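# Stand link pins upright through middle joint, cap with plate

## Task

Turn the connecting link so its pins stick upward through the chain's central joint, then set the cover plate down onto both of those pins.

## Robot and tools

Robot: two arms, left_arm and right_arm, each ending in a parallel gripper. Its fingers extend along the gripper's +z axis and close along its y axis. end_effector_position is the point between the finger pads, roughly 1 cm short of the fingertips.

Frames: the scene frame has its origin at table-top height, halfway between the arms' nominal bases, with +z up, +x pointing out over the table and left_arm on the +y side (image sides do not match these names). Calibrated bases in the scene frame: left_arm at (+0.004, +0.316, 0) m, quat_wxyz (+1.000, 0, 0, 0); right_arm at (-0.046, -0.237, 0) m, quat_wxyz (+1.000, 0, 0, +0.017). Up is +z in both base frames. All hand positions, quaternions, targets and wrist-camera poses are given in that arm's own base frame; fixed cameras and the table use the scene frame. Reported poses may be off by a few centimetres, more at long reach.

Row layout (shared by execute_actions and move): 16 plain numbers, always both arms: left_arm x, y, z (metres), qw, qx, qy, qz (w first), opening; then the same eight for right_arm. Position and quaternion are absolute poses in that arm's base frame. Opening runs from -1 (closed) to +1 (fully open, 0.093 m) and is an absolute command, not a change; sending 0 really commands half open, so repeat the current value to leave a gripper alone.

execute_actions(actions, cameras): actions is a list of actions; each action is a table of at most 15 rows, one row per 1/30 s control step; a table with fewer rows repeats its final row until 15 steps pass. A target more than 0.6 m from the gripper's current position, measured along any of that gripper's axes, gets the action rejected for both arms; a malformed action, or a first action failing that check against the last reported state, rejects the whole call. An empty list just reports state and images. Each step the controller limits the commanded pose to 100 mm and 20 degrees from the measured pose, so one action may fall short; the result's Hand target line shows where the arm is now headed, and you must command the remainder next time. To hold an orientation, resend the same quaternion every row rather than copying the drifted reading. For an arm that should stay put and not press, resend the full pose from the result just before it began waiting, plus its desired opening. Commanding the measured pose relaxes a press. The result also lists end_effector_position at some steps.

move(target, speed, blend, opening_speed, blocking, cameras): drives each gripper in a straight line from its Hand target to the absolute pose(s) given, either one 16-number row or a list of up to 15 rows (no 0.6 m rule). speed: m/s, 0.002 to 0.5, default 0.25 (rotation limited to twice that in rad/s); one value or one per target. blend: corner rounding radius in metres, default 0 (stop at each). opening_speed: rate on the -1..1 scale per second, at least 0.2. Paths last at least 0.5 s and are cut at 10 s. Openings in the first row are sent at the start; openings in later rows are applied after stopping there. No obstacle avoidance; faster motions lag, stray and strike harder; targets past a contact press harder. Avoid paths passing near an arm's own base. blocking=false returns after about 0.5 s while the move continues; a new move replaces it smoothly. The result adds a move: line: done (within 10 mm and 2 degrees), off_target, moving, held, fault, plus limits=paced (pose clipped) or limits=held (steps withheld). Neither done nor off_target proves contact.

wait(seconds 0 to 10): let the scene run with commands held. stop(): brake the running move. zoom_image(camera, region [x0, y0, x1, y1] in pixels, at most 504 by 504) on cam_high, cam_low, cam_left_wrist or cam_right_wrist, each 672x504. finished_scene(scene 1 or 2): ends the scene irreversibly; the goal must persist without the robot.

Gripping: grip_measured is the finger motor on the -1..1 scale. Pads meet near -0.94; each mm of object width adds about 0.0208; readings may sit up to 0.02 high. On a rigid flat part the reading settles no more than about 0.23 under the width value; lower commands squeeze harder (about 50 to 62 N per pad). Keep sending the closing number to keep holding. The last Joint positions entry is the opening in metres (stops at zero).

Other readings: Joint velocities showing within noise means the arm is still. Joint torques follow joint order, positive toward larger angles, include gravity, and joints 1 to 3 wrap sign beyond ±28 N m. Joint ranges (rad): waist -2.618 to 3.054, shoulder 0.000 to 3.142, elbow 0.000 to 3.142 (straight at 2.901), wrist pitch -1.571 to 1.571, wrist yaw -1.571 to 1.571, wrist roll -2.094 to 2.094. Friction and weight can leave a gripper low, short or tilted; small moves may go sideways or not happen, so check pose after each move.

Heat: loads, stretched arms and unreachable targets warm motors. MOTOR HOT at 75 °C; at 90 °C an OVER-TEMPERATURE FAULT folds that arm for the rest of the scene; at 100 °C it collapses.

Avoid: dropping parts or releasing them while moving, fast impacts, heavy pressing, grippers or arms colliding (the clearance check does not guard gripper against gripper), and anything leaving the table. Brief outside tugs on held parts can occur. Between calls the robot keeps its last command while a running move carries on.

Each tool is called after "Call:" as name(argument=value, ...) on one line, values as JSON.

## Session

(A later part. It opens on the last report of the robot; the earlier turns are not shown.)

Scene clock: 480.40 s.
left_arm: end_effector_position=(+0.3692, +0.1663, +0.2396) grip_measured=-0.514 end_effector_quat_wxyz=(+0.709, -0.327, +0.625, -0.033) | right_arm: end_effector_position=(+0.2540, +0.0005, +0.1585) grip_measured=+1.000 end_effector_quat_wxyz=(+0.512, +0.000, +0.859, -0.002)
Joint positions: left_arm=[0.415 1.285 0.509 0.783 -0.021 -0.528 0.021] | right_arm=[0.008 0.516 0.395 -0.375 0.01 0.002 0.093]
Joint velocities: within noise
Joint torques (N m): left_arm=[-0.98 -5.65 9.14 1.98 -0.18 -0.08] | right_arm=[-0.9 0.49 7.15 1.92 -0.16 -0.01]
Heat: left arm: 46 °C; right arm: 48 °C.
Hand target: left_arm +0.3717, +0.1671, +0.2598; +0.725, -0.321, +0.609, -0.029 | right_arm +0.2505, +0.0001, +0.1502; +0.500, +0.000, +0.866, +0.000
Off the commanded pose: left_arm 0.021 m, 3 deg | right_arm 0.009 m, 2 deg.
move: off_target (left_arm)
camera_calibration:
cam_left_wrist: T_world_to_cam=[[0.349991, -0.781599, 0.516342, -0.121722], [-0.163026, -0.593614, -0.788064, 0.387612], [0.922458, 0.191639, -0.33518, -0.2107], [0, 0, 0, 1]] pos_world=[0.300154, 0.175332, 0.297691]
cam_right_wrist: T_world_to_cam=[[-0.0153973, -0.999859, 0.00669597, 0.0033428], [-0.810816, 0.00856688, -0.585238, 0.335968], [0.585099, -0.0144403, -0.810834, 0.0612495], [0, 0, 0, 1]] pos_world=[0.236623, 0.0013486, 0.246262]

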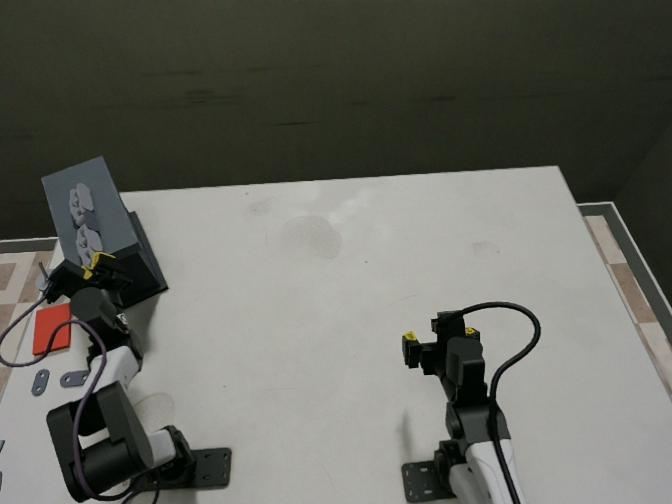

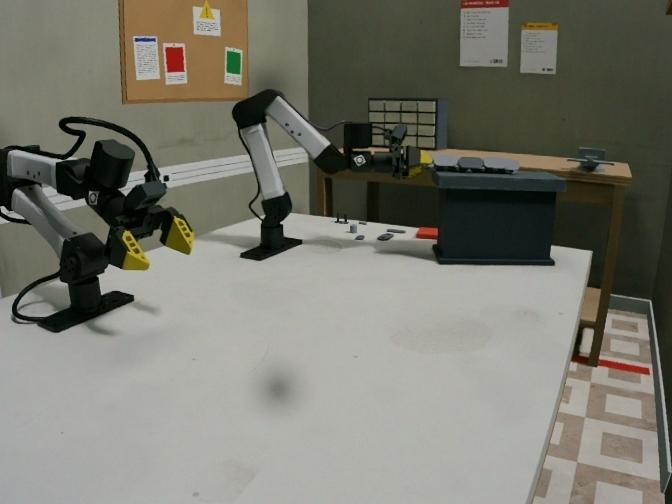

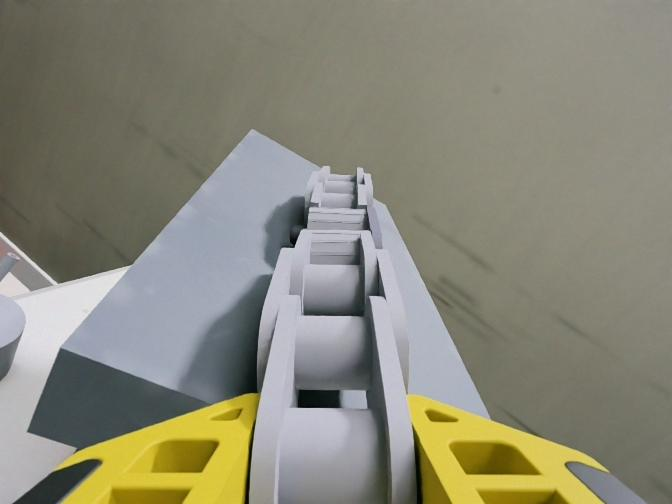

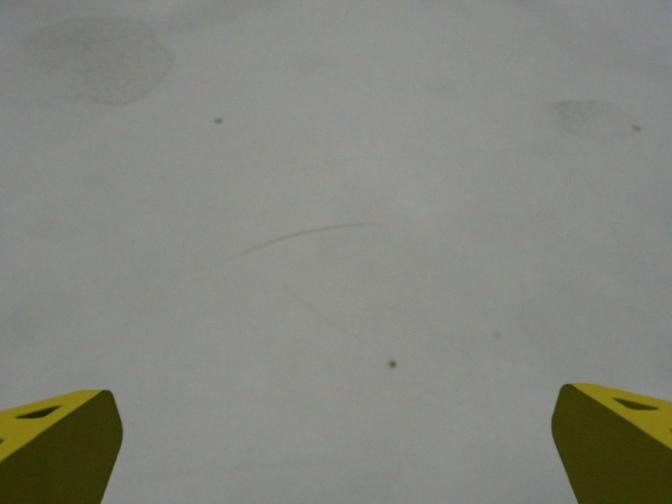

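Call:
move(target=[[0.3768,0.1587,0.2545,0.70748,-0.15192,0.67138,0.16009,-0.7,0.2503,0.0001,0.1501,0.5,0,0.866,0,1]], speed=0.15)

Call:
zoom_image(camera="cam_low", region=[320, 120, 620, 280])

Call:
zoom_image(camera="cam_high", region=[0, 140, 200, 320])

Scene clock: 489.13 s.
left_arm: end_effector_position=(+0.3727, +0.1576, +0.2347) grip_measured=-0.514 end_effector_quat_wxyz=(+0.686, -0.156, +0.695, +0.150) | right_arm: end_effector_position=(+0.2540, +0.0005, +0.1585) grip_measured=+1.000 end_effector_quat_wxyz=(+0.512, +0.000, +0.859, -0.002)
Joint positions: left_arm=[0.374 1.285 0.509 0.762 -0.063 -0.007 0.021] | right_arm=[0.008 0.516 0.395 -0.375 0.01 0.002 0.093]
Joint velocities: within noise
Joint torques (N m): left_arm=[-0.96 -3.99 8.09 2.5 -0.17 -0.06] | right_arm=[-0.84 0.59 6.98 1.87 -0.06 0]
Heat: left arm: 47 °C; right arm: 48 °C.
Hand target: left_arm +0.3759, +0.1584, +0.2542; +0.707, -0.152, +0.672, +0.160 | right_arm +0.2505, +0.0001, +0.1502; +0.500, +0.000, +0.866, +0.000
Off the commanded pose: left_arm 0.020 m, 4 deg | right_arm 0.009 m, 2 deg.
move: off_target (left_arm)
camera_calibration:
cam_left_wrist: T_world_to_cam=[[0.414963, -0.909594, 0.0210785, -0.0149922], [-0.370502, -0.190094, -0.909171, 0.42127], [0.830984, 0.369463, -0.415889, -0.189006], [0, 0, 0, 1]] pos_world=[0.319363, 0.136275, 0.304717]
cam_right_wrist: T_world_to_cam=[[-0.0153973, -0.999859, 0.00669597, 0.0033428], [-0.810816, 0.00856688, -0.585238, 0.335968], [0.585099, -0.0144403, -0.810834, 0.0612495], [0, 0, 0, 1]] pos_world=[0.236623, 0.0013486, 0.246262]

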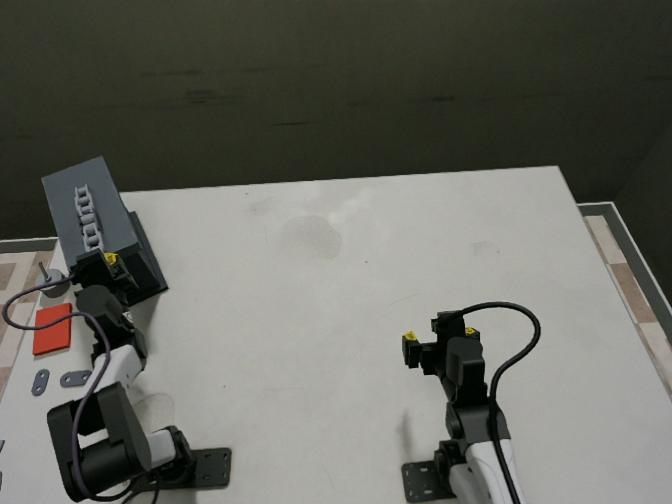

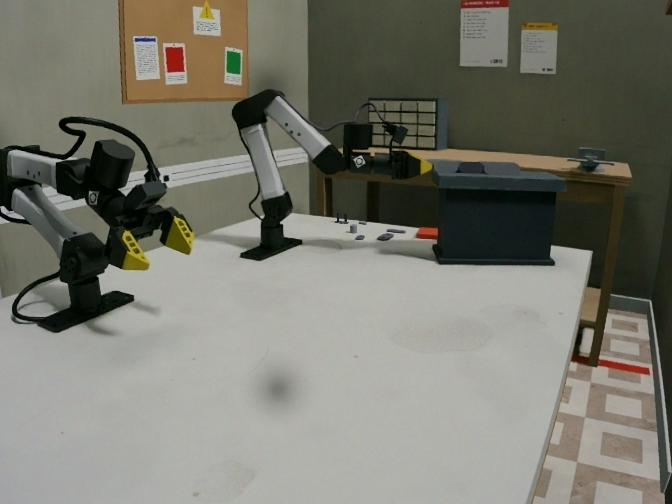

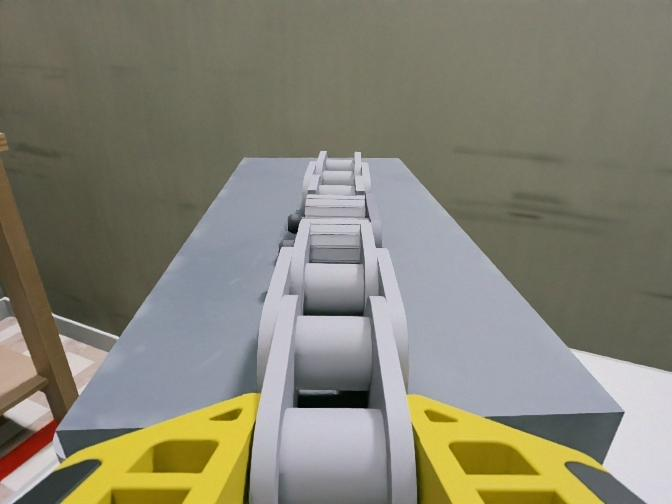

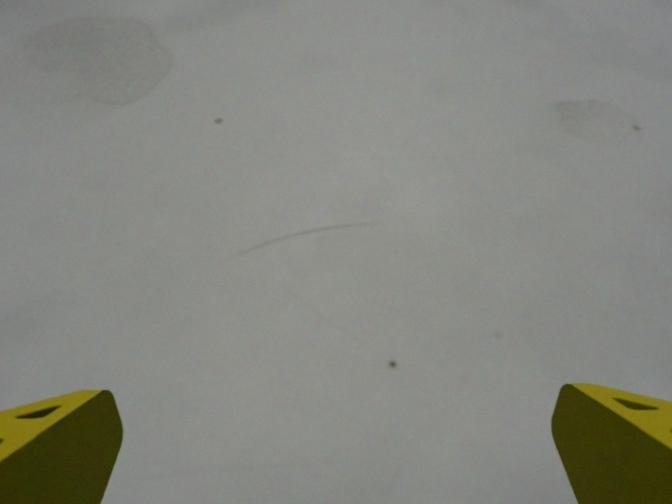

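Scaled by 1.680 from the camera's 672x504 image, which has a finer 960x720 frame.

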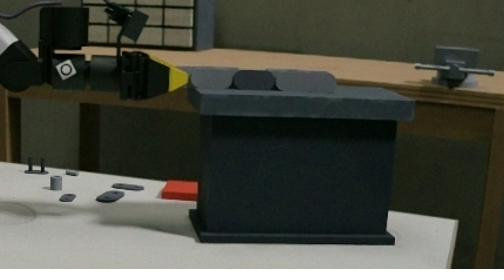

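Scaled by 2.520 from the camera's 672x504 image, which has a finer 960x720 frame.

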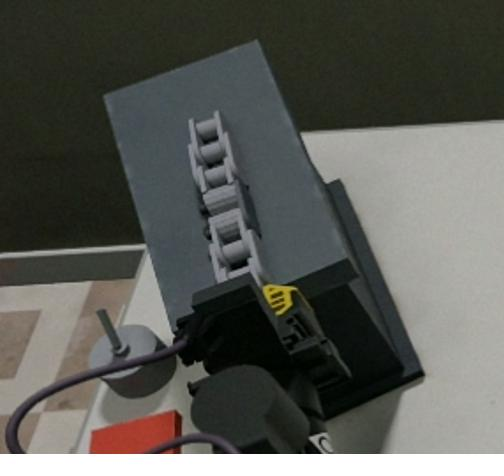

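Call:
move(target=[[0.3813,0.1494,0.263,0.64195,0.02703,0.68783,0.33775,-0.7,0.2503,0.0001,0.1501,0.5,0,0.866,0,1]], speed=0.15)

Call:
zoom_image(camera="cam_low", region=[320, 120, 620, 280])

Call:
zoom_image(camera="cam_high", region=[0, 140, 200, 320])

Scene clock: 497.80 s.
left_arm: end_effector_position=(+0.3774, +0.1488, +0.2402) grip_measured=-0.514 end_effector_quat_wxyz=(+0.628, +0.027, +0.707, +0.324) | right_arm: end_effector_position=(+0.2540, +0.0005, +0.1585) grip_measured=+1.000 end_effector_quat_wxyz=(+0.512, +0.000, +0.859, -0.002)
Joint positions: left_arm=[0.331 1.285 0.52 0.765 -0.107 0.514 0.021] | right_arm=[0.008 0.516 0.395 -0.375 0.01 0.002 0.093]
Joint velocities: within noise
Joint torques (N m): left_arm=[-0.95 -5.67 9.44 2.05 -0.14 -0.06] | right_arm=[-0.95 0.58 7.16 1.9 -0.11 0.02]
Heat: left arm: 48 °C; right arm: 48 °C.
Hand target: left_arm +0.3803, +0.1491, +0.2629; +0.642, +0.027, +0.688, +0.338 | right_arm +0.2505, +0.0001, +0.1502; +0.500, +0.000, +0.866, +0.000
Off the commanded pose: left_arm 0.023 m, 3 deg | right_arm 0.009 m, 2 deg.
move: off_target (left_arm)
camera_calibration:
cam_left_wrist: T_world_to_cam=[[0.364158, -0.798831, -0.478809, 0.0977113], [-0.552973, 0.228228, -0.801332, 0.407094], [0.749407, 0.556579, -0.358621, -0.198159], [0, 0, 0, 1]] pos_world=[0.338031, 0.095436, 0.301939]
cam_right_wrist: T_world_to_cam=[[-0.0153973, -0.999859, 0.00669597, 0.0033428], [-0.810816, 0.00856688, -0.585238, 0.335968], [0.585099, -0.0144403, -0.810834, 0.0612495], [0, 0, 0, 1]] pos_world=[0.236623, 0.0013486, 0.246262]

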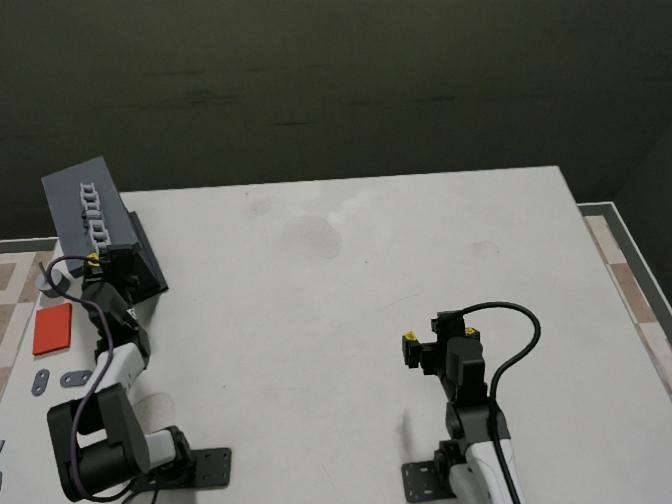

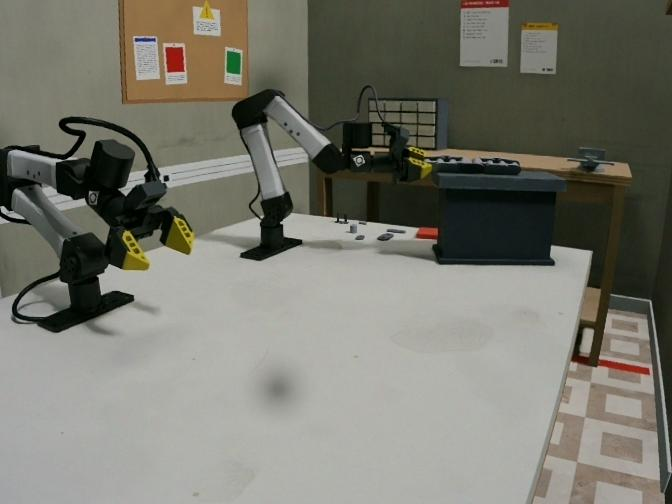

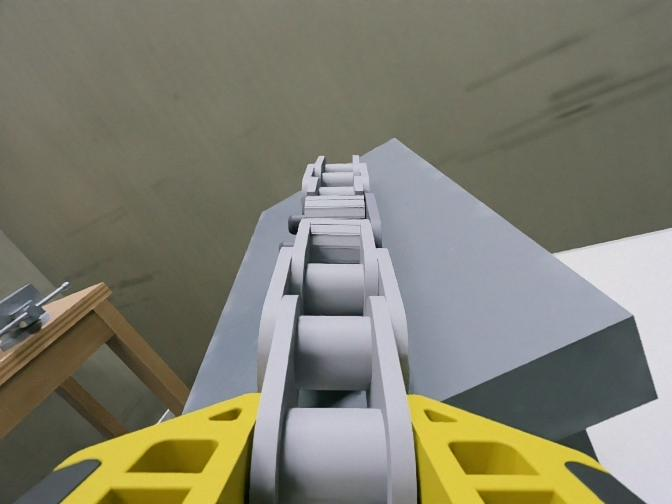

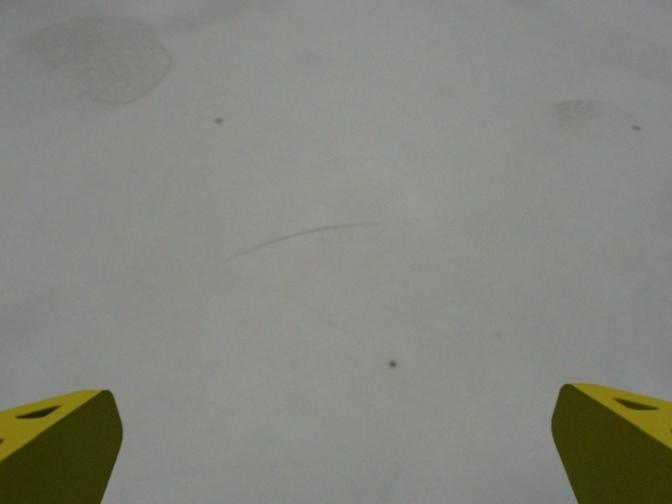

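Scaled by 1.680 from the camera's 672x504 image, which has a finer 960x720 frame.

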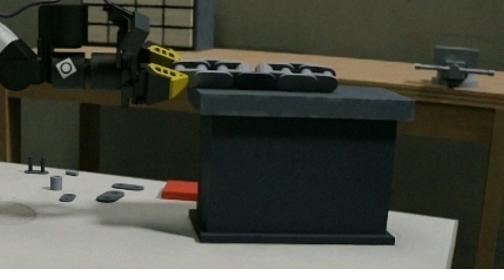

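Scaled by 2.520 from the camera's 672x504 image, which has a finer 960x720 frame.

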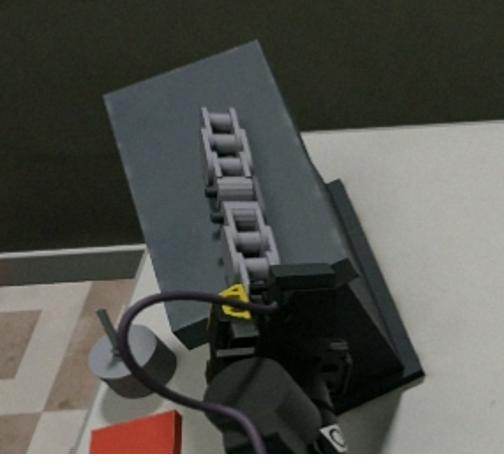

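Call:
move(target=[[0.3865,0.1385,0.264,0.53265,0.20412,0.6574,0.49238,-0.7,0.2503,0.0001,0.1501,0.5,0,0.866,0,1]], speed=0.15)

Call:
zoom_image(camera="cam_low", region=[320, 120, 620, 280])

Call:
zoom_image(camera="cam_high", region=[0, 140, 200, 320])

Scene clock: 503.90 s.
left_arm: end_effector_position=(+0.3822, +0.1376, +0.2415) grip_measured=-0.514 end_effector_quat_wxyz=(+0.520, +0.214, +0.675, +0.478) | right_arm: end_effector_position=(+0.2540, +0.0005, +0.1585) grip_measured=+1.000 end_effector_quat_wxyz=(+0.512, +0.000, +0.859, -0.002)
Joint positions: left_arm=[0.282 1.285 0.529 0.753 -0.154 1.05 0.021] | right_arm=[0.008 0.516 0.395 -0.375 0.01 0.002 0.093]
Joint velocities: within noise
Joint torques (N m): left_arm=[-0.95 -5.14 9.37 2.14 -0.17 -0.15] | right_arm=[-0.9 0.42 7.08 1.91 -0.11 -0.03]
Heat: left arm: 48 °C; right arm: 48 °C.
Hand target: left_arm +0.3855, +0.1381, +0.2637; +0.533, +0.204, +0.658, +0.492 | right_arm +0.2505, +0.0001, +0.1502; +0.500, +0.000, +0.866, +0.000
Off the commanded pose: left_arm 0.023 m, 3 deg | right_arm 0.009 m, 2 deg.
move: off_target (left_arm)
camera_calibration:
cam_left_wrist: T_world_to_cam=[[0.204601, -0.466812, -0.860363, 0.195071], [-0.70024, 0.544362, -0.461881, 0.344103], [0.683961, 0.696962, -0.215503, -0.223899], [0, 0, 0, 1]] pos_world=[0.354181, 0.0597936, 0.278515]
cam_right_wrist: T_world_to_cam=[[-0.0153973, -0.999859, 0.00669597, 0.0033428], [-0.810816, 0.00856688, -0.585238, 0.335968], [0.585099, -0.0144403, -0.810834, 0.0612495], [0, 0, 0, 1]] pos_world=[0.236623, 0.0013486, 0.246262]

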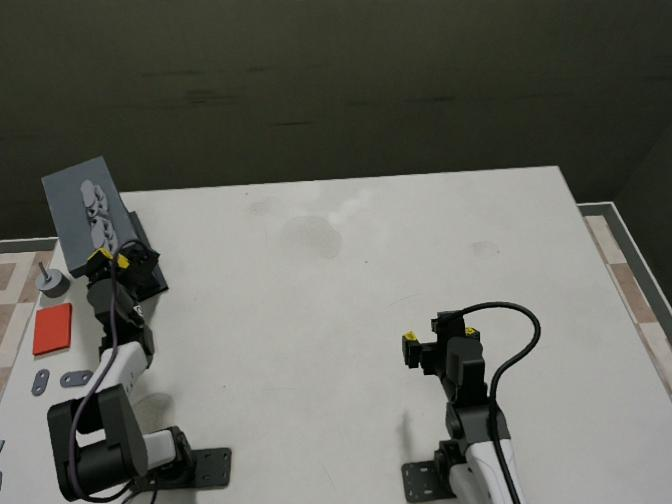

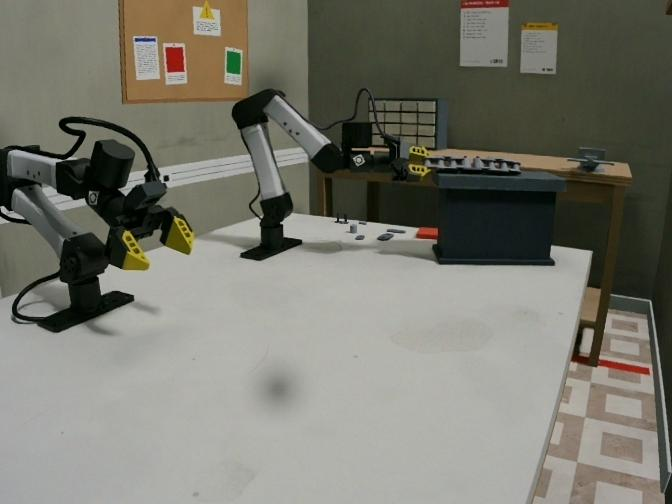

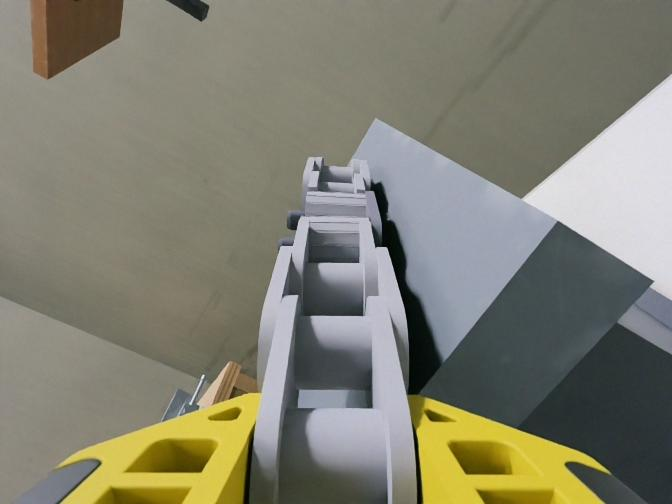

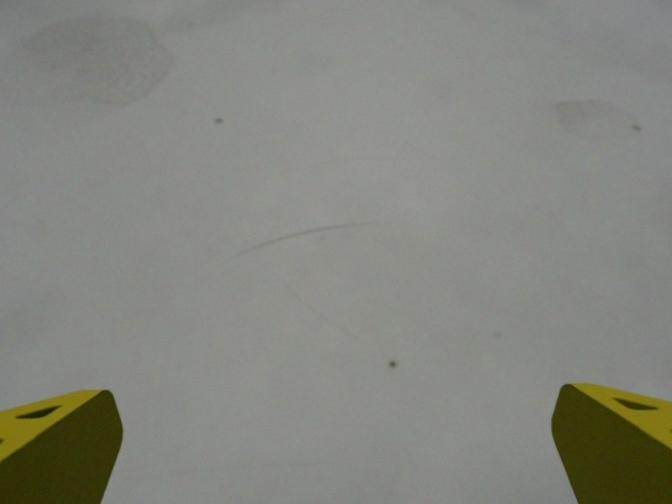

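Scaled by 1.680 from the camera's 672x504 image, which has a finer 960x720 frame.

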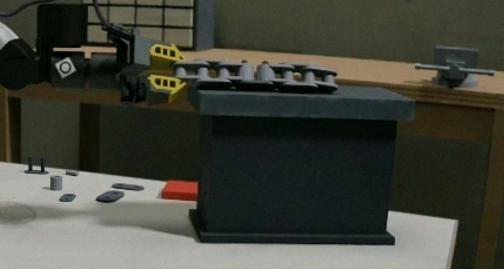

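Scaled by 2.520 from the camera's 672x504 image, which has a finer 960x720 frame.

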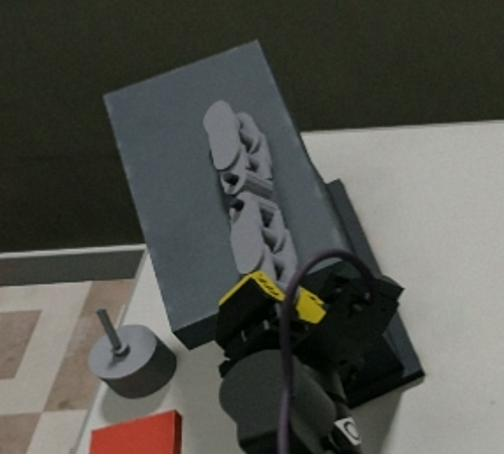

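Call:
move(target=[[0.3915,0.1285,0.258,0.38706,0.36731,0.58216,0.61346,-0.7,0.2503,0.0001,0.1501,0.5,0,0.866,0,1]], speed=0.15)

Call:
zoom_image(camera="cam_low", region=[320, 120, 620, 280])

Call:
zoom_image(camera="cam_high", region=[0, 140, 200, 320])

Scene clock: 517.37 s.
left_arm: end_effector_position=(+0.3865, +0.1281, +0.2379) grip_measured=-0.514 end_effector_quat_wxyz=(+0.377, +0.381, +0.600, +0.594) | right_arm: end_effector_position=(+0.2540, +0.0005, +0.1585) grip_measured=+1.000 end_effector_quat_wxyz=(+0.512, +0.000, +0.859, -0.002)
Joint positions: left_arm=[0.238 1.299 0.529 0.759 -0.201 1.569 0.021] | right_arm=[0.008 0.516 0.395 -0.375 0.01 0.002 0.093]
Joint velocities: within noise
Joint torques (N m): left_arm=[-0.94 -3.99 8.59 2.44 -0.15 -0.1] | right_arm=[-0.81 0.58 7.06 1.9 -0.14 -0.06]
Heat: left arm: 48 °C; right arm: 48 °C.
Hand target: left_arm +0.3905, +0.1282, +0.2579; +0.387, +0.367, +0.583, +0.613 | right_arm +0.2505, +0.0001, +0.1502; +0.500, +0.000, +0.866, +0.000
Off the commanded pose: left_arm 0.021 m, 4 deg | right_arm 0.009 m, 2 deg.
move: off_target (left_arm)
camera_calibration:
cam_left_wrist: T_world_to_cam=[[-0.0110857, -0.0213906, -0.99971, 0.246103], [-0.753626, 0.657278, -0.00570674, 0.248278], [0.65721, 0.753344, -0.0234069, -0.263523], [0, 0, 0, 1]] pos_world=[0.363027, 0.0405997, 0.24128]
cam_right_wrist: T_world_to_cam=[[-0.0153973, -0.999859, 0.00669597, 0.0033428], [-0.810816, 0.00856688, -0.585238, 0.335968], [0.585099, -0.0144403, -0.810834, 0.0612495], [0, 0, 0, 1]] pos_world=[0.236623, 0.0013486, 0.246262]

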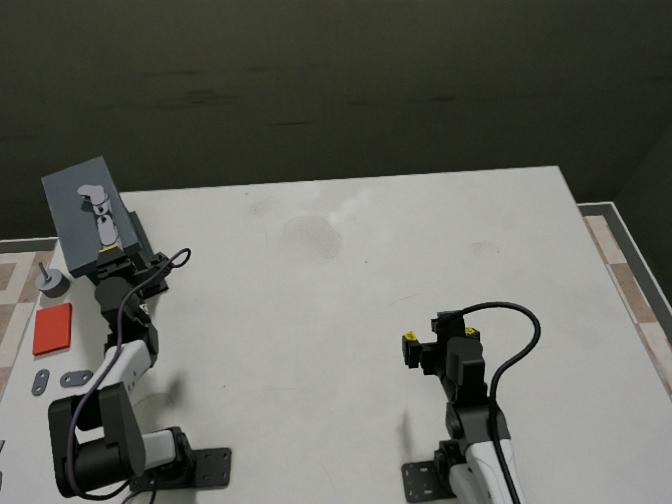

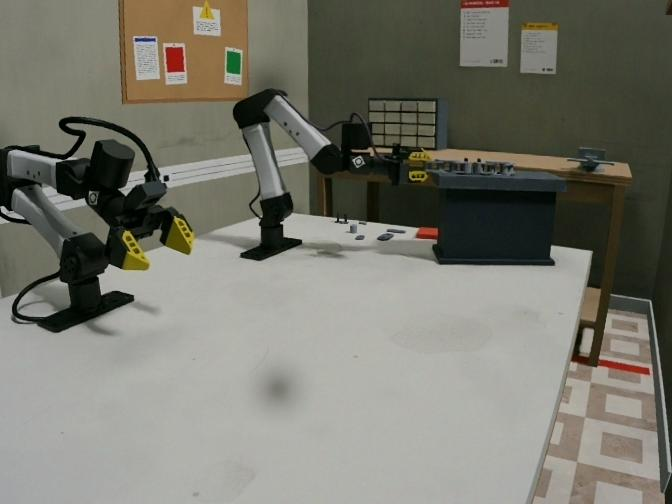

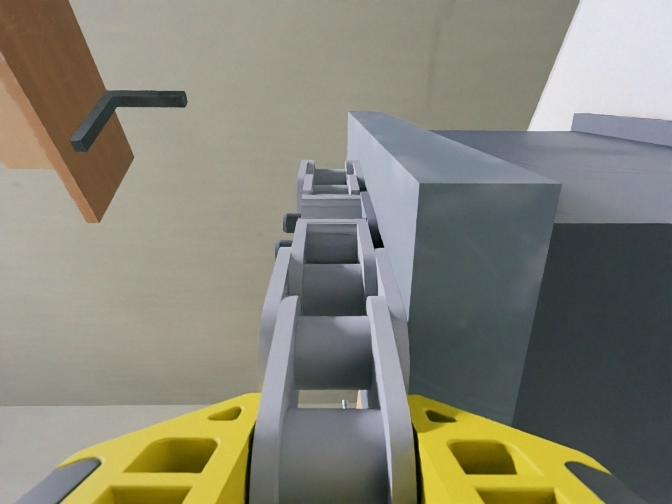

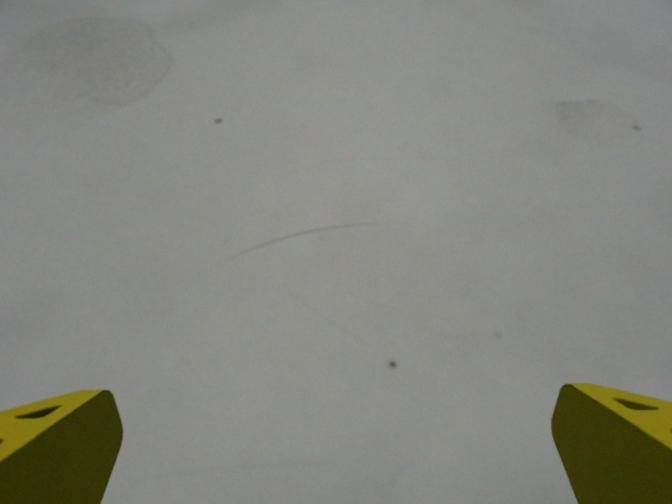

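Scaled by 1.680 from the camera's 672x504 image, which has a finer 960x720 frame.

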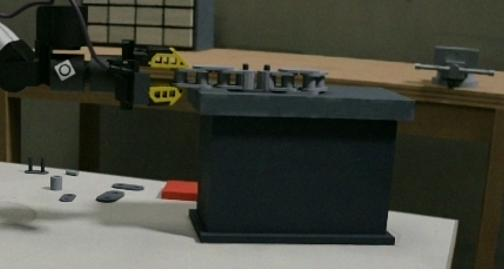

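Scaled by 2.520 from the camera's 672x504 image, which has a finer 960x720 frame.

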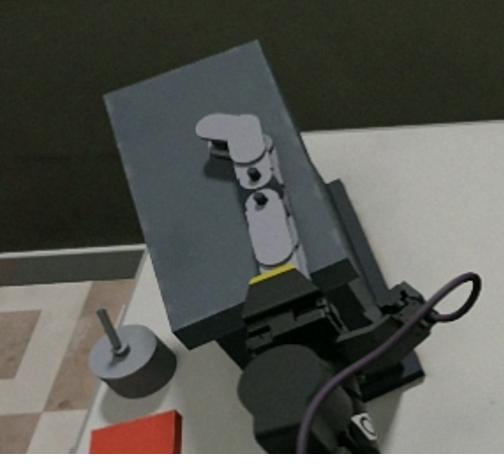

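Call:
move(target=[[0.3915,0.1285,0.252,0.38706,0.36731,0.58216,0.61346,-0.7,0.2503,0.0001,0.1501,0.5,0,0.866,0,1],[0.3915,0.1285,0.252,0.38706,0.36731,0.58216,0.61346,0.2,0.2503,0.0001,0.1501,0.5,0,0.866,0,1]], speed=0.05, opening_speed=0.7)

Call:
zoom_image(camera="cam_low", region=[320, 120, 620, 280])

Scene clock: 543.37 s.
left_arm: end_effector_position=(+0.3885, +0.1287, +0.2435) grip_measured=+0.198 end_effector_quat_wxyz=(+0.384, +0.374, +0.590, +0.603) | right_arm: end_effector_position=(+0.2540, +0.0005, +0.1585) grip_measured=+1.000 end_effector_quat_wxyz=(+0.512, +0.000, +0.859, -0.002)
Joint positions: left_arm=[0.238 1.317 0.529 0.811 -0.201 1.574 0.055] | right_arm=[0.008 0.516 0.395 -0.375 0.01 0.002 0.093]
Joint velocities: within noise
Joint torques (N m): left_arm=[-0.92 -3.92 7.41 2.21 -0.14 -0.14] | right_arm=[-0.92 0.57 7.16 1.85 -0.11 -0.01]
Heat: left arm: 49 °C; right arm: 48 °C.
Hand target: left_arm +0.3913, +0.1285, +0.2520; +0.387, +0.367, +0.582, +0.613 | right_arm +0.2505, +0.0001, +0.1502; +0.500, +0.000, +0.866, +0.000
Off the commanded pose: left_arm 0.009 m, 2 deg | right_arm 0.009 m, 2 deg.
move: done; target 2's new opening was sent with left_arm's hand 0.015 m and 3 deg from that target
camera_calibration:
cam_left_wrist: T_world_to_cam=[[0.0201854, -0.00882616, -0.999757, 0.237937], [-0.753731, 0.656847, -0.0210169, 0.253285], [0.656873, 0.753973, 0.00660614, -0.272493], [0, 0, 0, 1]] pos_world=[0.365099, 0.0411831, 0.245002]
cam_right_wrist: T_world_to_cam=[[-0.0153973, -0.999859, 0.00669597, 0.0033428], [-0.810816, 0.00856688, -0.585238, 0.335968], [0.585099, -0.0144403, -0.810834, 0.0612495], [0, 0, 0, 1]] pos_world=[0.236623, 0.0013486, 0.246262]

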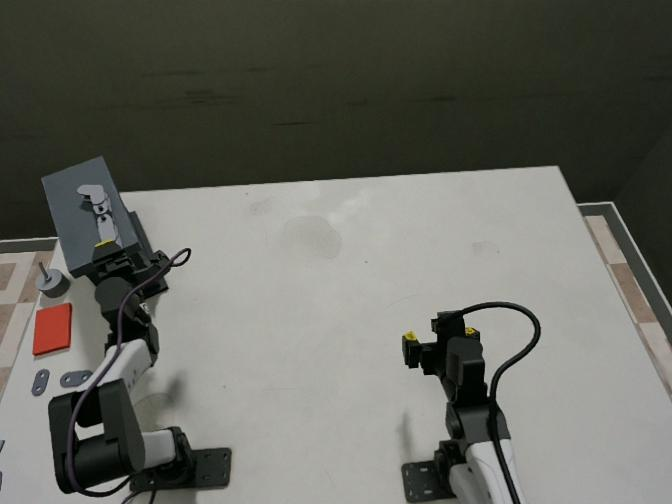

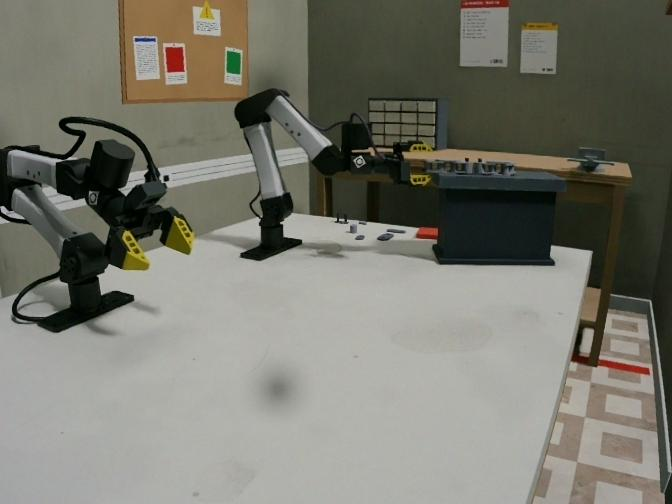

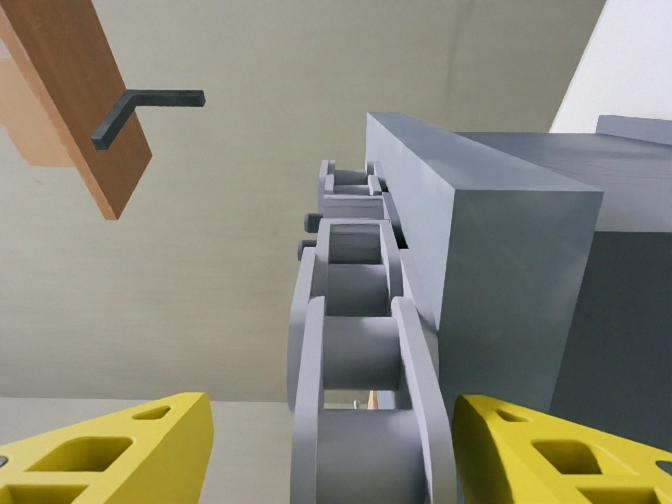

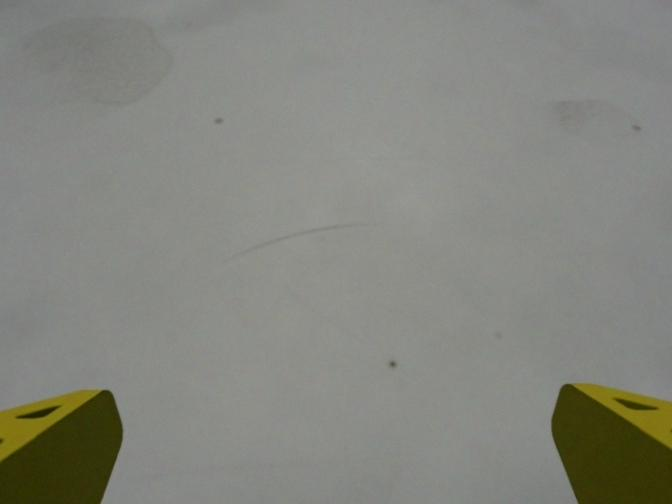

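Scaled by 1.680 from the camera's 672x504 image, which has a finer 960x720 frame.

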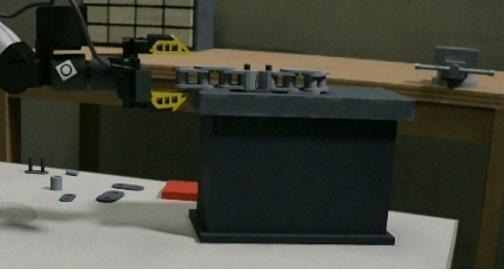

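Call:
move(target=[[0.30,0.085,0.26,0.38706,0.36731,0.58216,0.61346,0.2,0.2503,0.0001,0.1501,0.5,0,0.866,0,1],[0.17,0.20,0.24,0,-0.38268,0.92388,0,0.2,0.2503,0.0001,0.1501,0.5,0,0.866,0,1]], speed=0.3, blend=0.03)

Scene clock: 565.50 s.
left_arm: end_effector_position=(+0.1669, +0.1975, +0.2348) grip_measured=+0.199 end_effector_quat_wxyz=(+0.070, -0.372, +0.924, +0.046) | right_arm: end_effector_position=(+0.2540, +0.0005, +0.1585) grip_measured=+1.000 end_effector_quat_wxyz=(+0.512, +0.000, +0.859, -0.002)
Joint positions: left_arm=[0.857 1.441 1.602 -1.564 -0.018 0.093 0.055] | right_arm=[0.008 0.516 0.395 -0.375 0.01 0.002 0.093]
Joint velocities: within noise
Joint torques (N m): left_arm=[0.66 -3.77 7.68 0.62 0.11 -0.29] | right_arm=[-0.84 0.44 7.08 1.93 -0.12 -0.05]
Heat: left arm: 50 °C; right arm: 48 °C.
Hand target: left_arm +0.1699, +0.2000, +0.2393; +0.079, -0.380, +0.921, +0.041 | right_arm +0.2505, +0.0001, +0.1502; +0.500, +0.000, +0.866, +0.000
Off the commanded pose: left_arm 0.007 m, 10 deg | right_arm 0.009 m, 2 deg.
joint sent to its limit (left arm) — joint 4 (wrist pitch), lower limit. The joint targets are off in orientation, not in position.
move: off_target (left_arm)
camera_calibration:
cam_left_wrist: T_world_to_cam=[[0.704204, -0.70965, -0.0222108, 0.0290243], [-0.683951, -0.686434, 0.247023, 0.231595], [-0.190546, -0.158764, -0.968755, 0.371972], [0, 0, 0, 1]] pos_world=[0.208838, 0.238627, 0.303785]
cam_right_wrist: T_world_to_cam=[[-0.0153973, -0.999859, 0.00669597, 0.0033428], [-0.810816, 0.00856688, -0.585238, 0.335968], [0.585099, -0.0144403, -0.810834, 0.0612495], [0, 0, 0, 1]] pos_world=[0.236623, 0.0013486, 0.246262]

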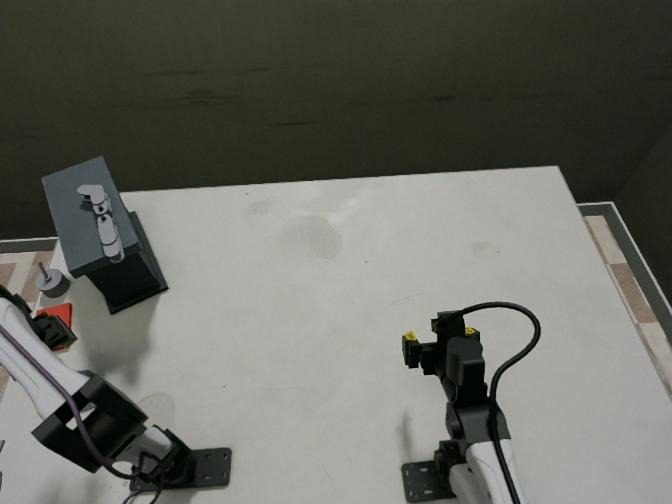

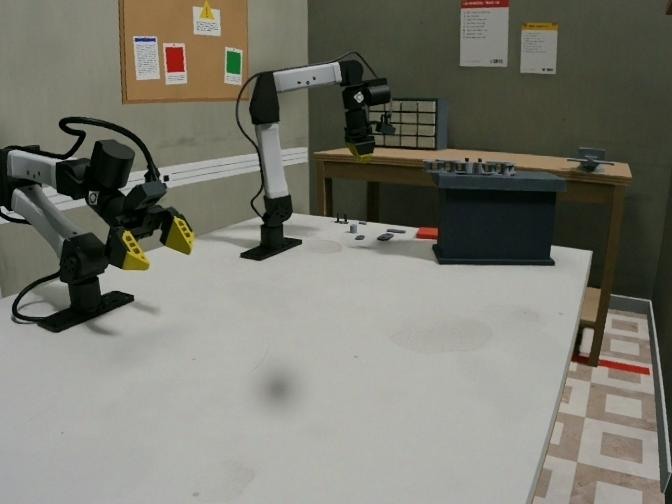

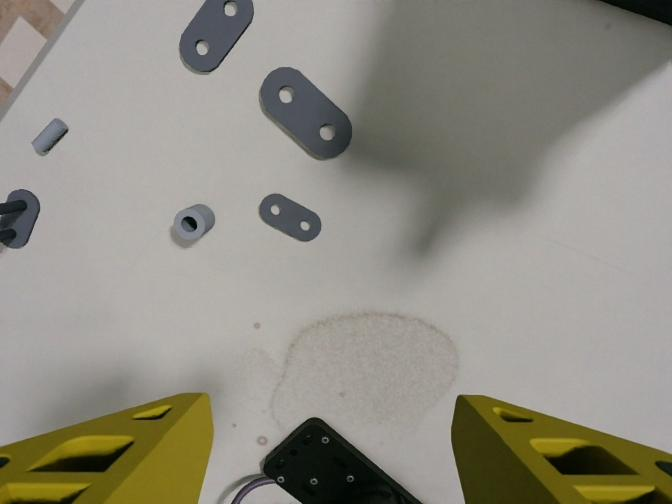

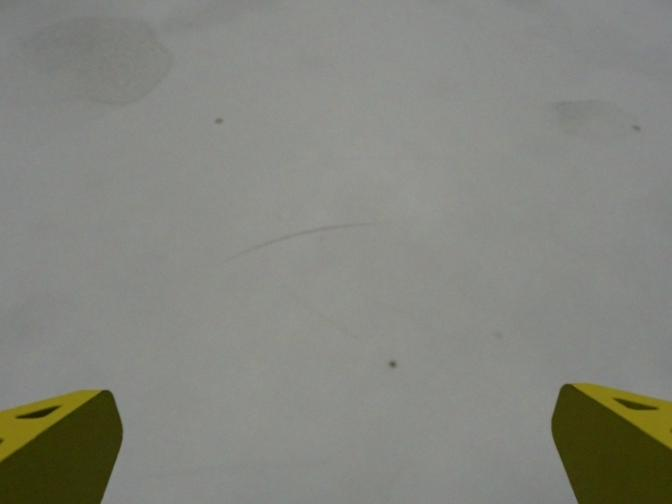

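Call:
zoom_image(camera="cam_left_wrist", region=[160, 0, 370, 160])

Scaled by 2.400 from the camera's 672x504 image, which has a finer 960x720 frame.

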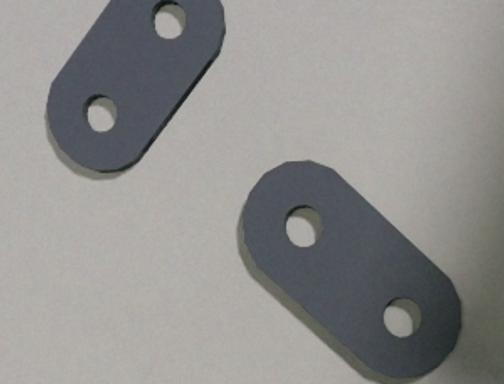

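Call:
move(target=[[0.195,0.345,0.11,0.21637,-0.02556,0.97597,0.00567,-0.05,0.2503,0.0001,0.1501,0.5,0,0.866,0,1]], speed=0.3)

Scene clock: 621.57 s.
left_arm: end_effector_position=(+0.1902, +0.3344, +0.1039) grip_measured=-0.048 end_effector_quat_wxyz=(+0.202, -0.032, +0.979, -0.007) | right_arm: end_effector_position=(+0.2540, +0.0005, +0.1585) grip_measured=+1.000 end_effector_quat_wxyz=(+0.512, +0.000, +0.859, -0.002)
Joint positions: left_arm=[1.217 1.862 1.484 -1.045 0.38 1.123 0.043] | right_arm=[0.008 0.516 0.395 -0.375 0.01 0.002 0.093]
Joint velocities: within noise
Joint torques (N m): left_arm=[0.42 -8.21 8.31 0.74 0.47 -0.04] | right_arm=[-0.98 0.39 7.2 1.9 -0.06 -0.02]
Heat: left arm: 44 °C; right arm: 48 °C.
Hand target: left_arm +0.1948, +0.3446, +0.1102; +0.216, -0.025, +0.976, +0.006 | right_arm +0.2505, +0.0001, +0.1502; +0.500, +0.000, +0.866, +0.000
Off the commanded pose: left_arm 0.013 m, 2 deg | right_arm 0.009 m, 2 deg.
move: off_target (left_arm)
camera_calibration:
cam_left_wrist: T_world_to_cam=[[0.0692184, -0.996798, 0.0400331, 0.317204], [-0.997578, -0.0688847, 0.00965853, 0.251668], [-0.00686993, -0.0406047, -0.999152, 0.200093], [0, 0, 0, 1]] pos_world=[0.230477, 0.341649, 0.184794]
cam_right_wrist: T_world_to_cam=[[-0.0153973, -0.999859, 0.00669597, 0.0033428], [-0.810816, 0.00856688, -0.585238, 0.335968], [0.585099, -0.0144403, -0.810834, 0.0612495], [0, 0, 0, 1]] pos_world=[0.236623, 0.0013486, 0.246262]

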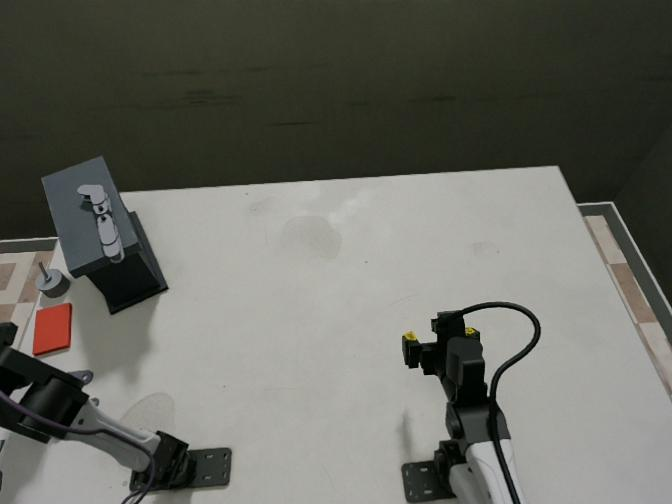

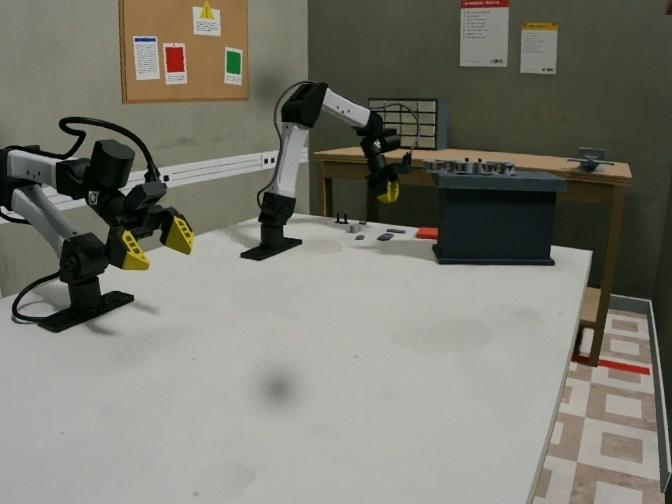

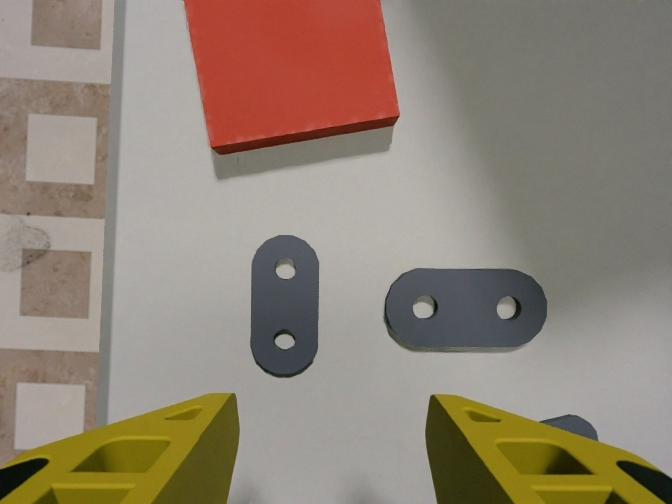

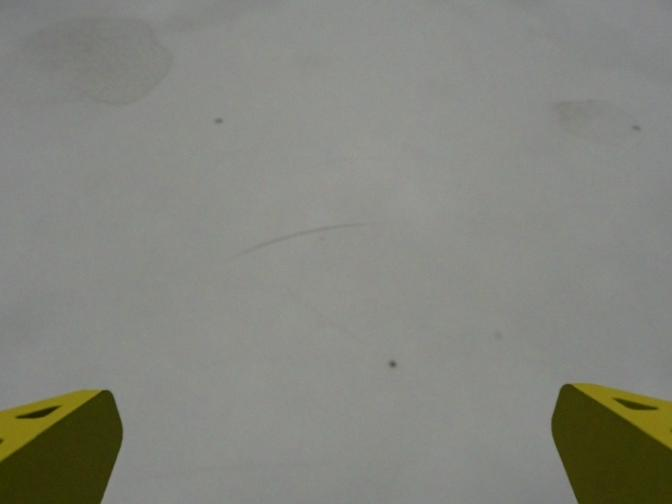

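Call:
move(target=[[0.209,0.363,0.055,0.21637,-0.02556,0.97597,0.00567,-0.05,0.2503,0.0001,0.1501,0.5,0,0.866,0,1]], speed=0.15, cameras=["cam_left_wrist"])

Scene clock: 632.83 s.
left_arm: end_effector_position=(+0.2026, +0.3641, +0.0580) grip_measured=-0.048 end_effector_quat_wxyz=(+0.209, -0.028, +0.977, +0.009) | right_arm: end_effector_position=(+0.2540, +0.0005, +0.1585) grip_measured=+1.000 end_effector_quat_wxyz=(+0.512, +0.000, +0.859, -0.002)
Joint positions: left_arm=[1.214 1.991 1.469 -0.865 0.382 1.122 0.043] | right_arm=[0.008 0.516 0.395 -0.375 0.01 0.002 0.093]
Joint velocities: within noise
Joint torques (N m): left_arm=[-1.16 -9.65 5.31 0.77 0.43 -0.26] | right_arm=[-0.94 0.43 6.86 1.93 -0.1 -0.02]
Heat: left arm: 45 °C; right arm: 48 °C.
Hand target: left_arm +0.2090, +0.3629, +0.0551; +0.216, -0.025, +0.976, +0.006 | right_arm +0.2505, +0.0001, +0.1502; +0.500, +0.000, +0.866, +0.000
Off the commanded pose: left_arm 0.007 m, 1 deg | right_arm 0.009 m, 2 deg.
move: done
camera_calibration:
cam_left_wrist: T_world_to_cam=[[0.0670849, -0.997713, 0.00827777, 0.350453], [-0.997725, -0.0671363, -0.00609093, 0.266799], [0.00663274, -0.00785033, -0.999947, 0.140893], [0, 0, 0, 1]] pos_world=[0.241747, 0.368669, 0.13961]
Images, in order (width x height): cam_left_wrist 672x504.

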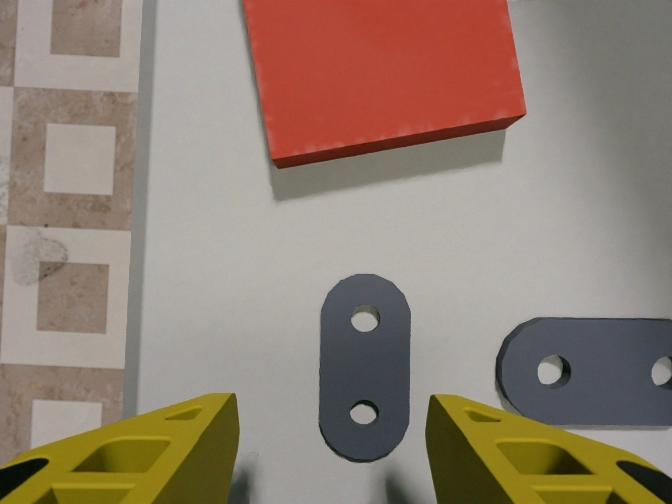

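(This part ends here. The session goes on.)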